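# Press the bell button once with a robot arm

## Task

Push the bell's button fully down briefly, then let it spring back up. The bell must stay upright and where it stood throughout; if it tips over or gets shifted, the attempt fails.

## Robot and tools

Robot: two FANUC CRX-5iA arms, left_arm and right_arm, each ending in a two-finger parallel gripper (50 mm max opening). Calibrated base positions in the scene frame are left_arm (-0.023, +0.331, +0.020) m and right_arm (+0.039, -0.302, +0.020) m, each turned only slightly about z. The scene frame has its origin at table-top height between the arms, +z up, +x out over the table, and left_arm on the +y side. Camera image sides do not match arm names.

Frames: each arm reports end_effector_position (metres) and end_effector_quat_wxyz in its own base frame. Offsets are given along that arm's base axes, and rotations turn about the Hand target's position. Fixed cameras and the table use the scene frame. The gripper's fingers point along its +z and open and close along its x. The reported position is the point midway between the pads; fingertips extend 17.5 mm past it. A camera block sticks out about 10 cm toward the gripper's -y.

Row layout (used by every moving call): 18 numbers, each in [-1, 1]. First left_arm: dx, dy, dz, rx, ry, rz, then left_gripper position, force_limit, speed. Then the same nine for right_arm and right_gripper. All 18 are required even if one arm stays still. The six pose numbers are an offset, not a pose, measured from that arm's Hand target at the start of the action or move. 1.0 equals 0.6 m for dx/dy/dz and 180 degrees for rx/ry/rz, where rx, ry, rz form one rotation vector. A translation longer than 1.0 may be scaled down along its direction. Sending all six as 0 re-commands the current Hand target. Gripper numbers are absolute commands, not offsets. Position +1 is fully open, about -0.65 means pads touching, and -1 grips until something blocks the fingers. force_limit -1/0/+1 is about 20/102/185 N per pad. Speed -1/0/+1 is 20/85/150 mm/s. To leave a gripper alone, repeat the three numbers you last sent, since a 0 there is itself a command.

execute_actions(actions, cameras): actions is a list of actions. Each action holds up to 15 rows, one per 1/30 s step. A short table holds its final row for the rest. Each row counts from the action's start pose, not from the previous row. A new action starts from the updated Hand target, so repeating an offset keeps moving further. An empty actions list returns the state plus all camera images. cameras takes names (cam_high, cam_left_wrist, cam_right_wrist), ["all"] or []. An unknown name invalidates the call.

move(target, speed, blend, blocking, cameras): drives each gripper along a straight line toward the target. target is one 18-number row or a list of up to 15 rows. Every row is an offset from the same starting Hand targets, not chained. speed is the path top speed in m/s, from 0.002 to 1, default 0.25, with turning limited to twice that in rad/s. You can give one number or one per target. blend, in metres, rounds corners at intermediate targets; 0 makes it stop at each. blocking=false returns after about 0.5 s while the motion continues. The whole move is capped at 10 s. Paths ignore obstacles and the other arm. Faster moves lag and stray more and hit harder. The result adds a move: line with the ending (done, off_target, moving, held, fault) and limits (paced = pose clipped, held = steps withheld). done means the arm is within 3 mm and 2 degrees of its target. Neither done nor off_target tells you whether the gripper is touching something.

wait(seconds 0 to 10, cameras) lets time run while commands are held. stop(cameras) brakes a running move, and the fingers keep moving. zoom_image(camera, region [x0,y0,x1,y1] in pixels, at most 504x504) enlarges part of the latest image from that camera. read_manual(section="licences") returns only licence text. finished_scene(scene) ends the current scene, takes its number, and cannot be undone.

Controller behaviour: each step the commanded pose is clipped to within 70 mm and 16 degrees of the measured gripper pose. Hand target in results is the last commanded pose after clipping, and the next offsets start from it. A gripper often settles short of it; if so, send the remaining gap as an offset. A clearance check holds back commands that bring the arms too close to each other.

Results: end-effector poses, Joint velocities ('within noise' when still), Tool commands, gripper object_status and position_measured. object_status codes: 0 moving, 1 blocked while opening, 2 blocked while closing (holding), 3 reached position or pads met. Opening is about (250 - position_measured) x 0.202 mm. Flange force is the outside force along the gripper's axes and carries noticeable error. MOTOR HOT warns of overheating; an OVER-TEMPERATURE FAULT brakes that arm for 30 to 60 s.

What to avoid: the arms are stiff. Commanding even slightly past a firm contact can trigger a fault. A 150 N net outside force or a joint torque at its limit (wrist joints about 23 N m) stops that arm for 10 s. Press the button with a small, slow downward offset, e.g. dz of a few millimetres past contact at low speed. Then command back upward to release, because a blocked arm keeps pushing until moved away. Do not hit the bell sideways, tip it, or let anything drop or leave the table. Avoid contact between the arms. Reduce motor heating by not holding stretched poses or pushing toward unreachable ones.

Each tool is called after ">>>" as name(argument=value, ...) on one line, values as JSON.

## Session

>>> execute_actions(actions=[])

Scene clock: 0.00 s.
left_arm: end_effector_position=(+0.5057, +0.1009, +0.3578) position_measured=3 object_status=3 end_effector_quat_wxyz=(-0.324, +0.849, +0.272, +0.317) | right_arm: end_effector_position=(+0.3972, -0.3488, +0.0897) position_measured=3 object_status=3 end_effector_quat_wxyz=(-0.309, +0.666, +0.265, +0.625)
Joint positions: left_arm=[-0.111 -0.086 0.03 -0.887 -1.36 -0.794] | right_arm=[-1.198 0.9 0.314 -1.276 -1.938 0.567]
Joint velocities: within noise
Flange force (N): no reading
Hand target: left_arm +0.5057, +0.1009, +0.3578; -0.324, +0.849, +0.272, +0.317 | right_arm +0.3972, -0.3488, +0.0897; -0.309, +0.666, +0.265, +0.625
Tool commands: left_gripper/position=+1.0 left_gripper/force_limit=+1.0 left_gripper/speed=+1.0 right_gripper/position=+1.0 right_gripper/force_limit=+1.0 right_gripper/speed=+1.0

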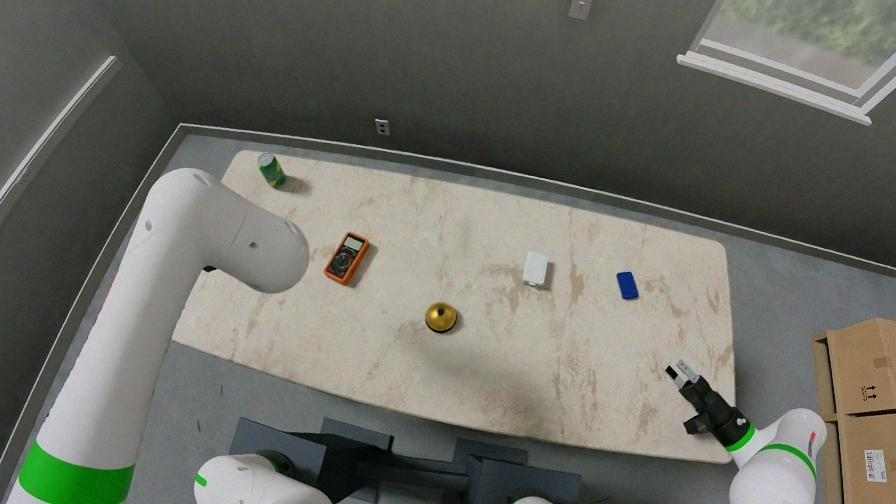

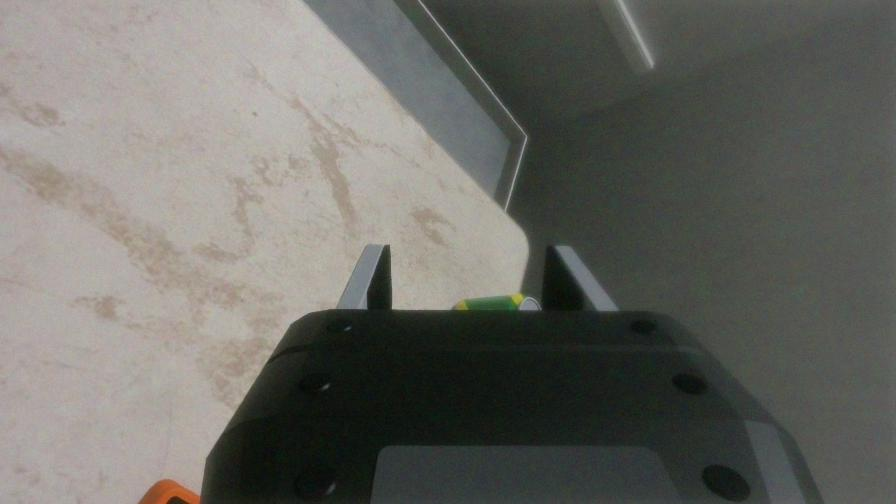

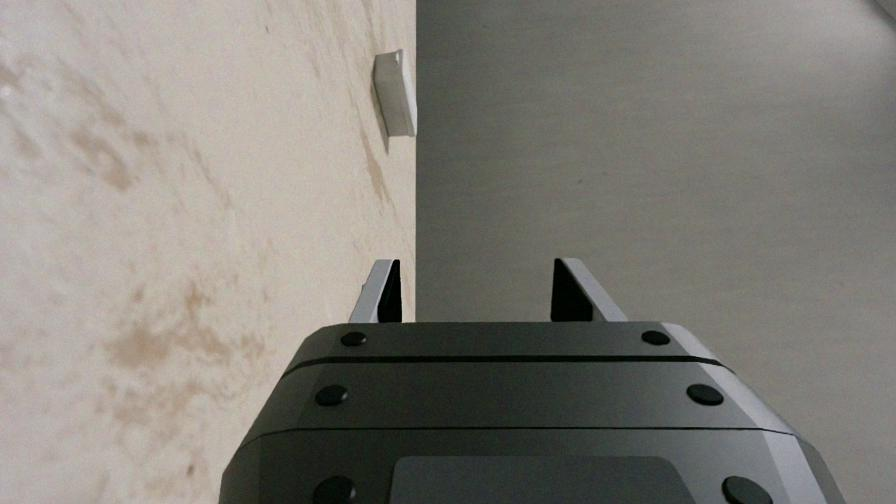

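>>> move(target=[0.009,-0.758,-0.33,-0.2674,0.1339,0,-1,-0.8,0,0,0,0,0,0,0,1,1,1], speed=0.4, cameras=["cam_high","cam_left_wrist"])

Scene clock: 18.23 s.
left_arm: end_effector_position=(+0.5111, -0.3539, +0.1599) position_measured=251 object_status=3 end_effector_quat_wxyz=(+0.000, +0.952, +0.305, +0.000) | right_arm: end_effector_position=(+0.3972, -0.3488, +0.0897) position_measured=3 object_status=3 end_effector_quat_wxyz=(-0.309, +0.666, +0.265, +0.625)
Joint positions: left_arm=[-0.395 0.468 0.289 -0.001 -1.392 -0.555] | right_arm=[-1.198 0.9 0.314 -1.276 -1.938 0.567]
Flange force (N): left_arm=[-6.5 -21.3 6.8] | right_arm=[5.2 0.3 -0.3]
Hand target: left_arm +0.5111, -0.3539, +0.1598; +0.000, +0.952, +0.305, +0.000 | right_arm +0.3972, -0.3488, +0.0897; -0.309, +0.666, +0.265, +0.625
Off the commanded pose: left_arm 0.000 m, 0 deg | right_arm 0.000 m, 0 deg.
move: done
camera_calibration:
cam_left_wrist: T_world_to_cam=[[0.801249, 0.598325, 0.00260915, -0.18975], [0.56453, -0.757424, 0.328047, -0.589521], [0.198255, -0.261375, -0.944658, 0.0868264], [0, 0, 0, 1]] pos_world=[0.467626, -0.310291, 0.275907]
Images, in order (width x height): cam_high 896x504, cam_left_wrist 896x504.

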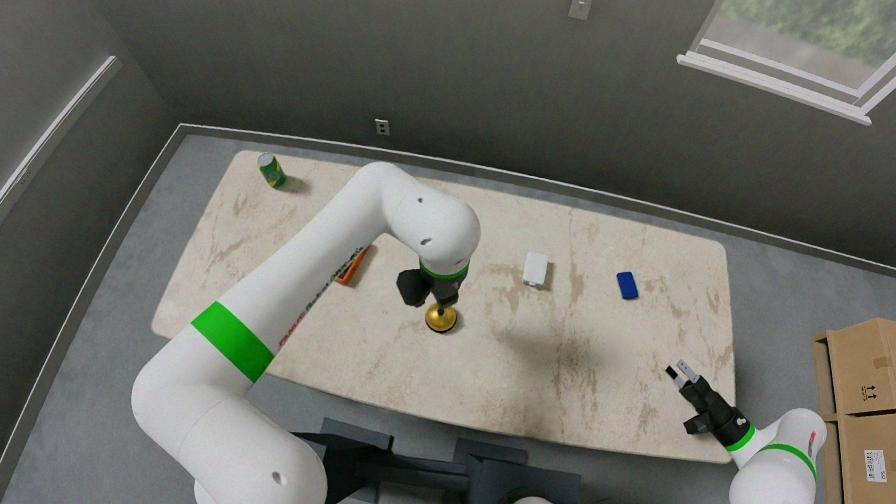

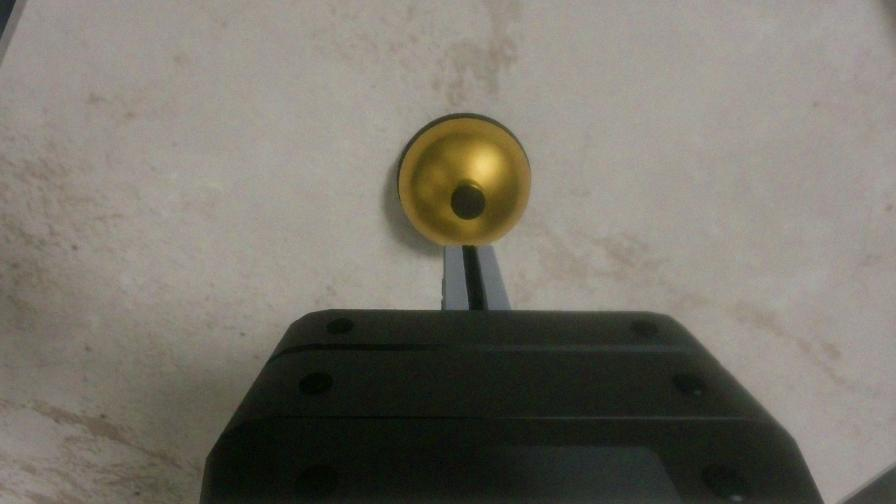

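>>> move(target=[0.0015,0.0032,-0.1415,0,0,0,-1,-0.8,0,0,0,0,0,0,0,1,1,1], speed=0.15, cameras=["cam_high","cam_left_wrist"])

>>> zoom_image(camera="cam_left_wrist", region=[360, 140, 600, 320])

>>> zoom_image(camera="cam_high", region=[390, 250, 490, 350])

Scene clock: 38.53 s.
left_arm: end_effector_position=(+0.5120, -0.3519, +0.0749) position_measured=251 object_status=3 end_effector_quat_wxyz=(-0.001, +0.952, +0.305, +0.000) | right_arm: end_effector_position=(+0.3972, -0.3488, +0.0897) position_measured=3 object_status=3 end_effector_quat_wxyz=(-0.309, +0.666, +0.265, +0.625)
Joint positions: left_arm=[-0.392 0.524 0.166 -0.001 -1.213 -0.558] | right_arm=[-1.198 0.9 0.314 -1.276 -1.938 0.567]
Flange force (N): left_arm=[-6.9 -21.2 3.1] | right_arm=[4.5 0.2 -0.5]
Hand target: left_arm +0.5120, -0.3520, +0.0749; +0.000, +0.952, +0.305, +0.000 | right_arm +0.3972, -0.3488, +0.0897; -0.309, +0.666, +0.265, +0.625
Off the commanded pose: left_arm 0.000 m, 0 deg | right_arm 0.000 m, 0 deg.
move: done
camera_calibration:
cam_left_wrist: T_world_to_cam=[[0.801302, 0.598254, 0.00277064, -0.191524], [0.564458, -0.757554, 0.327872, -0.560602], [0.198249, -0.26116, -0.944718, 0.00695535], [0, 0, 0, 1]] pos_world=[0.468526, -0.30829, 0.190907]
Images, in order (width x height): cam_high 896x504, cam_left_wrist 896x504.

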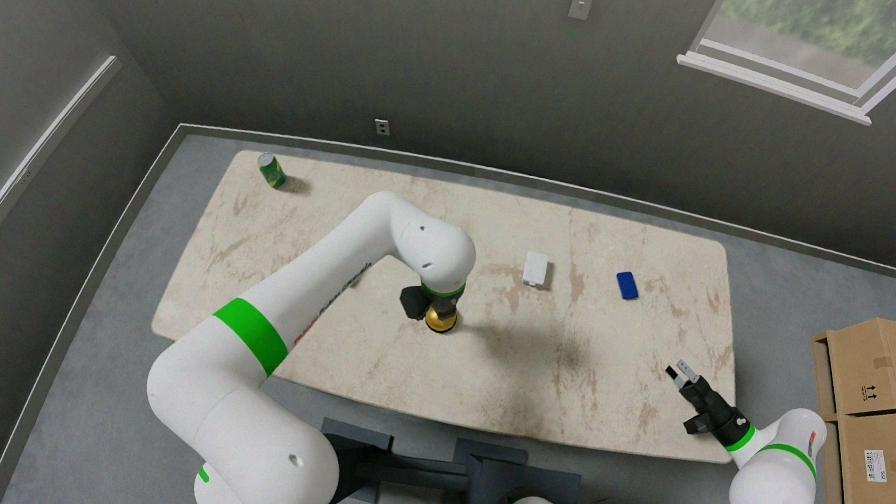

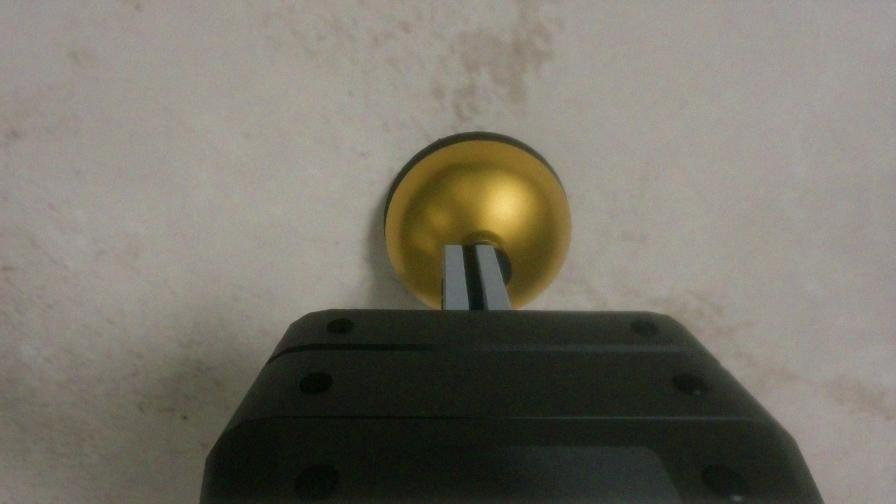

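Scaled by 2.100 from the camera's 896x504 image, which has a finer 1280x720 frame.

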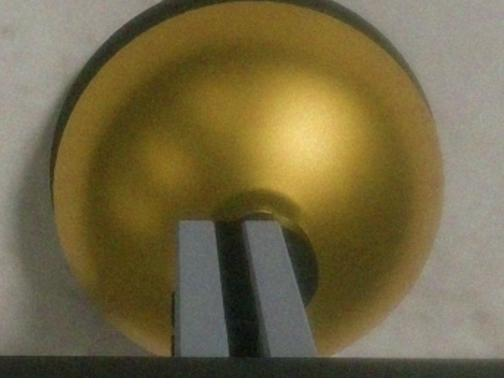

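Scaled by 5.040 from the camera's 896x504 image, which has a finer 1280x720 frame.

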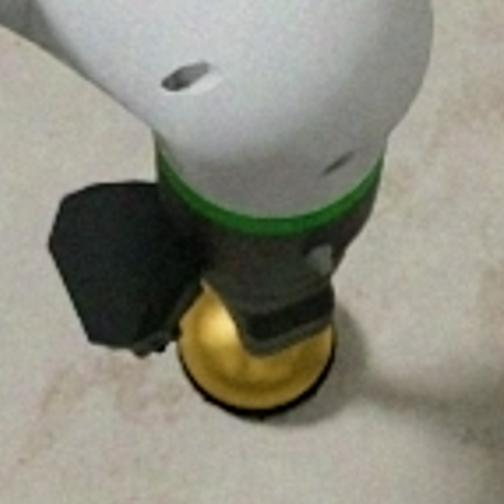

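>>> move(target=[0.0083,0.0075,-0.012,0,0,0,-1,-0.8,0,0,0,0,0,0,0,1,1,1], speed=0.1, cameras=["cam_left_wrist"])

>>> zoom_image(camera="cam_left_wrist", region=[360, 140, 600, 320])

Scene clock: 69.53 s.
left_arm: end_effector_position=(+0.5170, -0.3475, +0.0677) position_measured=251 object_status=3 end_effector_quat_wxyz=(+0.000, +0.952, +0.305, +0.000) | right_arm: end_effector_position=(+0.3972, -0.3488, +0.0897) position_measured=3 object_status=3 end_effector_quat_wxyz=(-0.309, +0.666, +0.265, +0.625)
Joint positions: left_arm=[-0.382 0.534 0.163 -0.001 -1.201 -0.568] | right_arm=[-1.198 0.9 0.314 -1.276 -1.938 0.567]
Flange force (N): left_arm=[-7.9 -21.3 -0.5] | right_arm=[4.9 0.6 -0.2]
Hand target: left_arm +0.5170, -0.3475, +0.0677; +0.000, +0.952, +0.305, +0.000 | right_arm +0.3972, -0.3488, +0.0897; -0.309, +0.666, +0.265, +0.625
Off the commanded pose: left_arm 0.000 m, 0 deg | right_arm 0.000 m, 0 deg.
move: done
camera_calibration:
cam_left_wrist: T_world_to_cam=[[0.801266, 0.598302, 0.00253429, -0.198068], [0.56454, -0.75744, 0.327995, -0.557758], [0.19816, -0.26138, -0.944676, 0.000279322], [0, 0, 0, 1]] pos_world=[0.473526, -0.30389, 0.183707]
Images, in order (width x height): cam_left_wrist 896x504.

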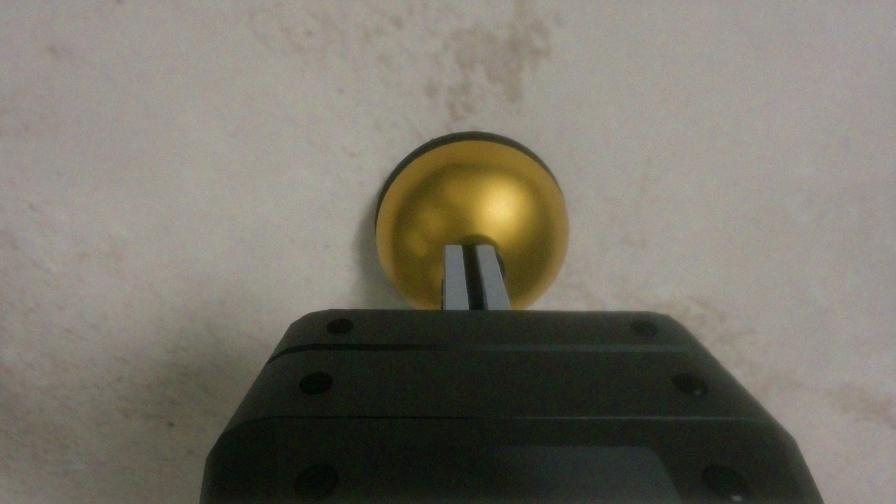

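Scaled by 2.100 from the camera's 896x504 image, which has a finer 1280x720 frame.

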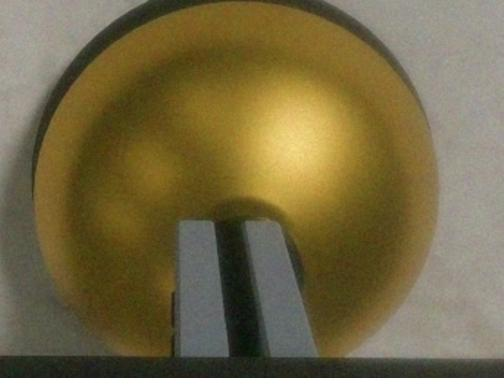

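>>> move(target=[0.0027,0.002,-0.0167,0,0,0,-1,-0.8,0,0,0,0,0,0,0,1,1,1], speed=0.03, cameras=["cam_left_wrist"])

>>> zoom_image(camera="cam_left_wrist", region=[360, 140, 600, 320])

Scene clock: 79.83 s.
left_arm: end_effector_position=(+0.5186, -0.3463, +0.0577) position_measured=251 object_status=3 end_effector_quat_wxyz=(+0.000, +0.952, +0.305, +0.000) | right_arm: end_effector_position=(+0.3972, -0.3488, +0.0897) position_measured=3 object_status=3 end_effector_quat_wxyz=(-0.309, +0.666, +0.265, +0.625)
Joint positions: left_arm=[-0.379 0.544 0.155 -0.001 -1.181 -0.571] | right_arm=[-1.198 0.9 0.314 -1.276 -1.938 0.567]
Flange force (N): left_arm=[-17.1 -43.0 -100.3] | right_arm=[4.6 0.1 -0.6]
Hand target: left_arm +0.5186, -0.3463, +0.0577; +0.000, +0.952, +0.305, +0.000 | right_arm +0.3972, -0.3488, +0.0897; -0.309, +0.666, +0.265, +0.625
Off the commanded pose: left_arm 0.000 m, 0 deg | right_arm 0.000 m, 0 deg.
move: done
camera_calibration:
cam_left_wrist: T_world_to_cam=[[0.801266, 0.598302, 0.00253429, -0.200042], [0.56454, -0.75744, 0.327995, -0.554472], [0.19816, -0.26138, -0.944676, -0.00917084], [0, 0, 0, 1]] pos_world=[0.475126, -0.30269, 0.173707]
Images, in order (width x height): cam_left_wrist 896x504.

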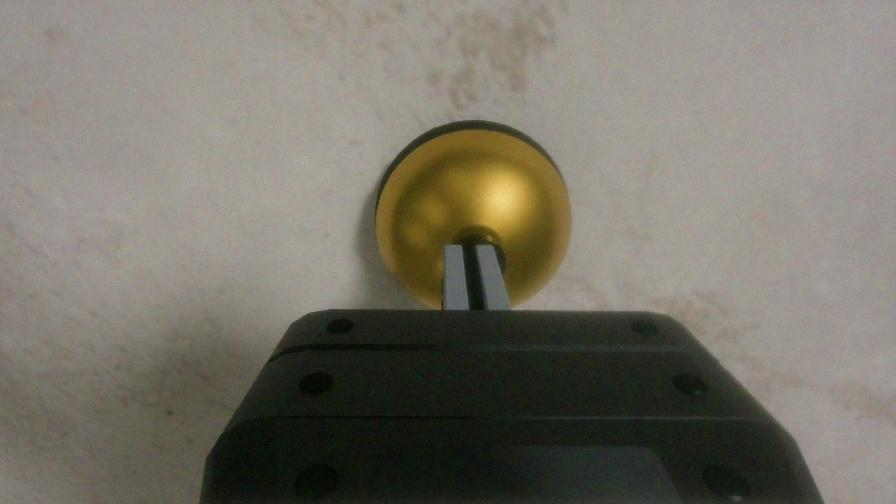

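Scaled by 2.100 from the camera's 896x504 image, which has a finer 1280x720 frame.

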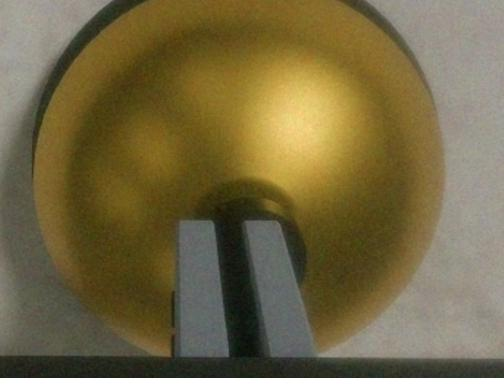

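>>> move(target=[0,0,0.1,0,0,0,-1,-0.8,0,0,0,0,0,0,0,1,1,1], speed=0.08, cameras=["cam_left_wrist"])

Scene clock: 83.50 s.
left_arm: end_effector_position=(+0.5186, -0.3463, +0.1177) position_measured=251 object_status=3 end_effector_quat_wxyz=(+0.000, +0.952, +0.305, +0.000) | right_arm: end_effector_position=(+0.3972, -0.3488, +0.0897) position_measured=3 object_status=3 end_effector_quat_wxyz=(-0.309, +0.666, +0.265, +0.625)
Joint positions: left_arm=[-0.379 0.496 0.23 -0.001 -1.305 -0.571] | right_arm=[-1.198 0.9 0.314 -1.276 -1.938 0.567]
Flange force (N): left_arm=[-7.4 -22.2 4.9] | right_arm=[4.5 0.1 -0.1]
Hand target: left_arm +0.5186, -0.3463, +0.1177; +0.000, +0.952, +0.305, +0.000 | right_arm +0.3972, -0.3488, +0.0897; -0.309, +0.666, +0.265, +0.625
Off the commanded pose: left_arm 0.000 m, 0 deg | right_arm 0.000 m, 0 deg.
move: done
camera_calibration:
cam_left_wrist: T_world_to_cam=[[0.801188, 0.598407, 0.00248449, -0.200114], [0.564651, -0.757356, 0.327995, -0.57418], [0.198156, -0.261383, -0.944676, 0.0475105], [0, 0, 0, 1]] pos_world=[0.475126, -0.302691, 0.233707]
Images, in order (width x height): cam_left_wrist 896x504.

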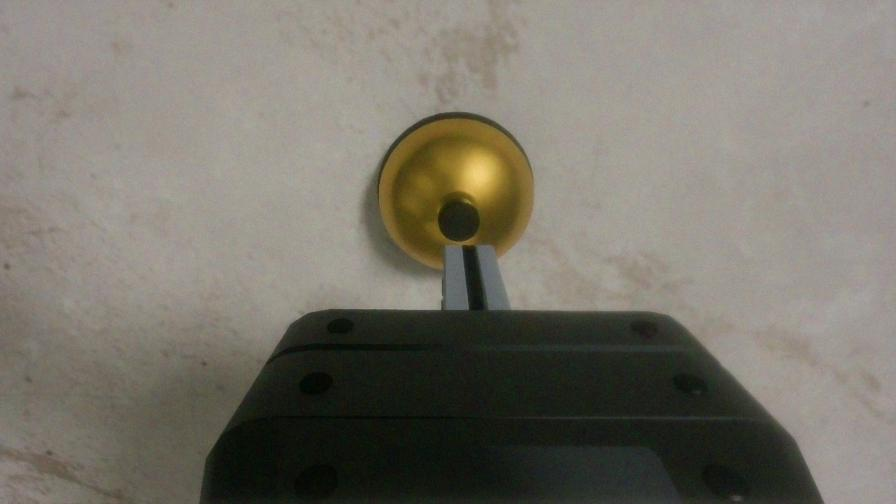

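>>> finished_scene(scene=1)

The scene is finished: the task was done.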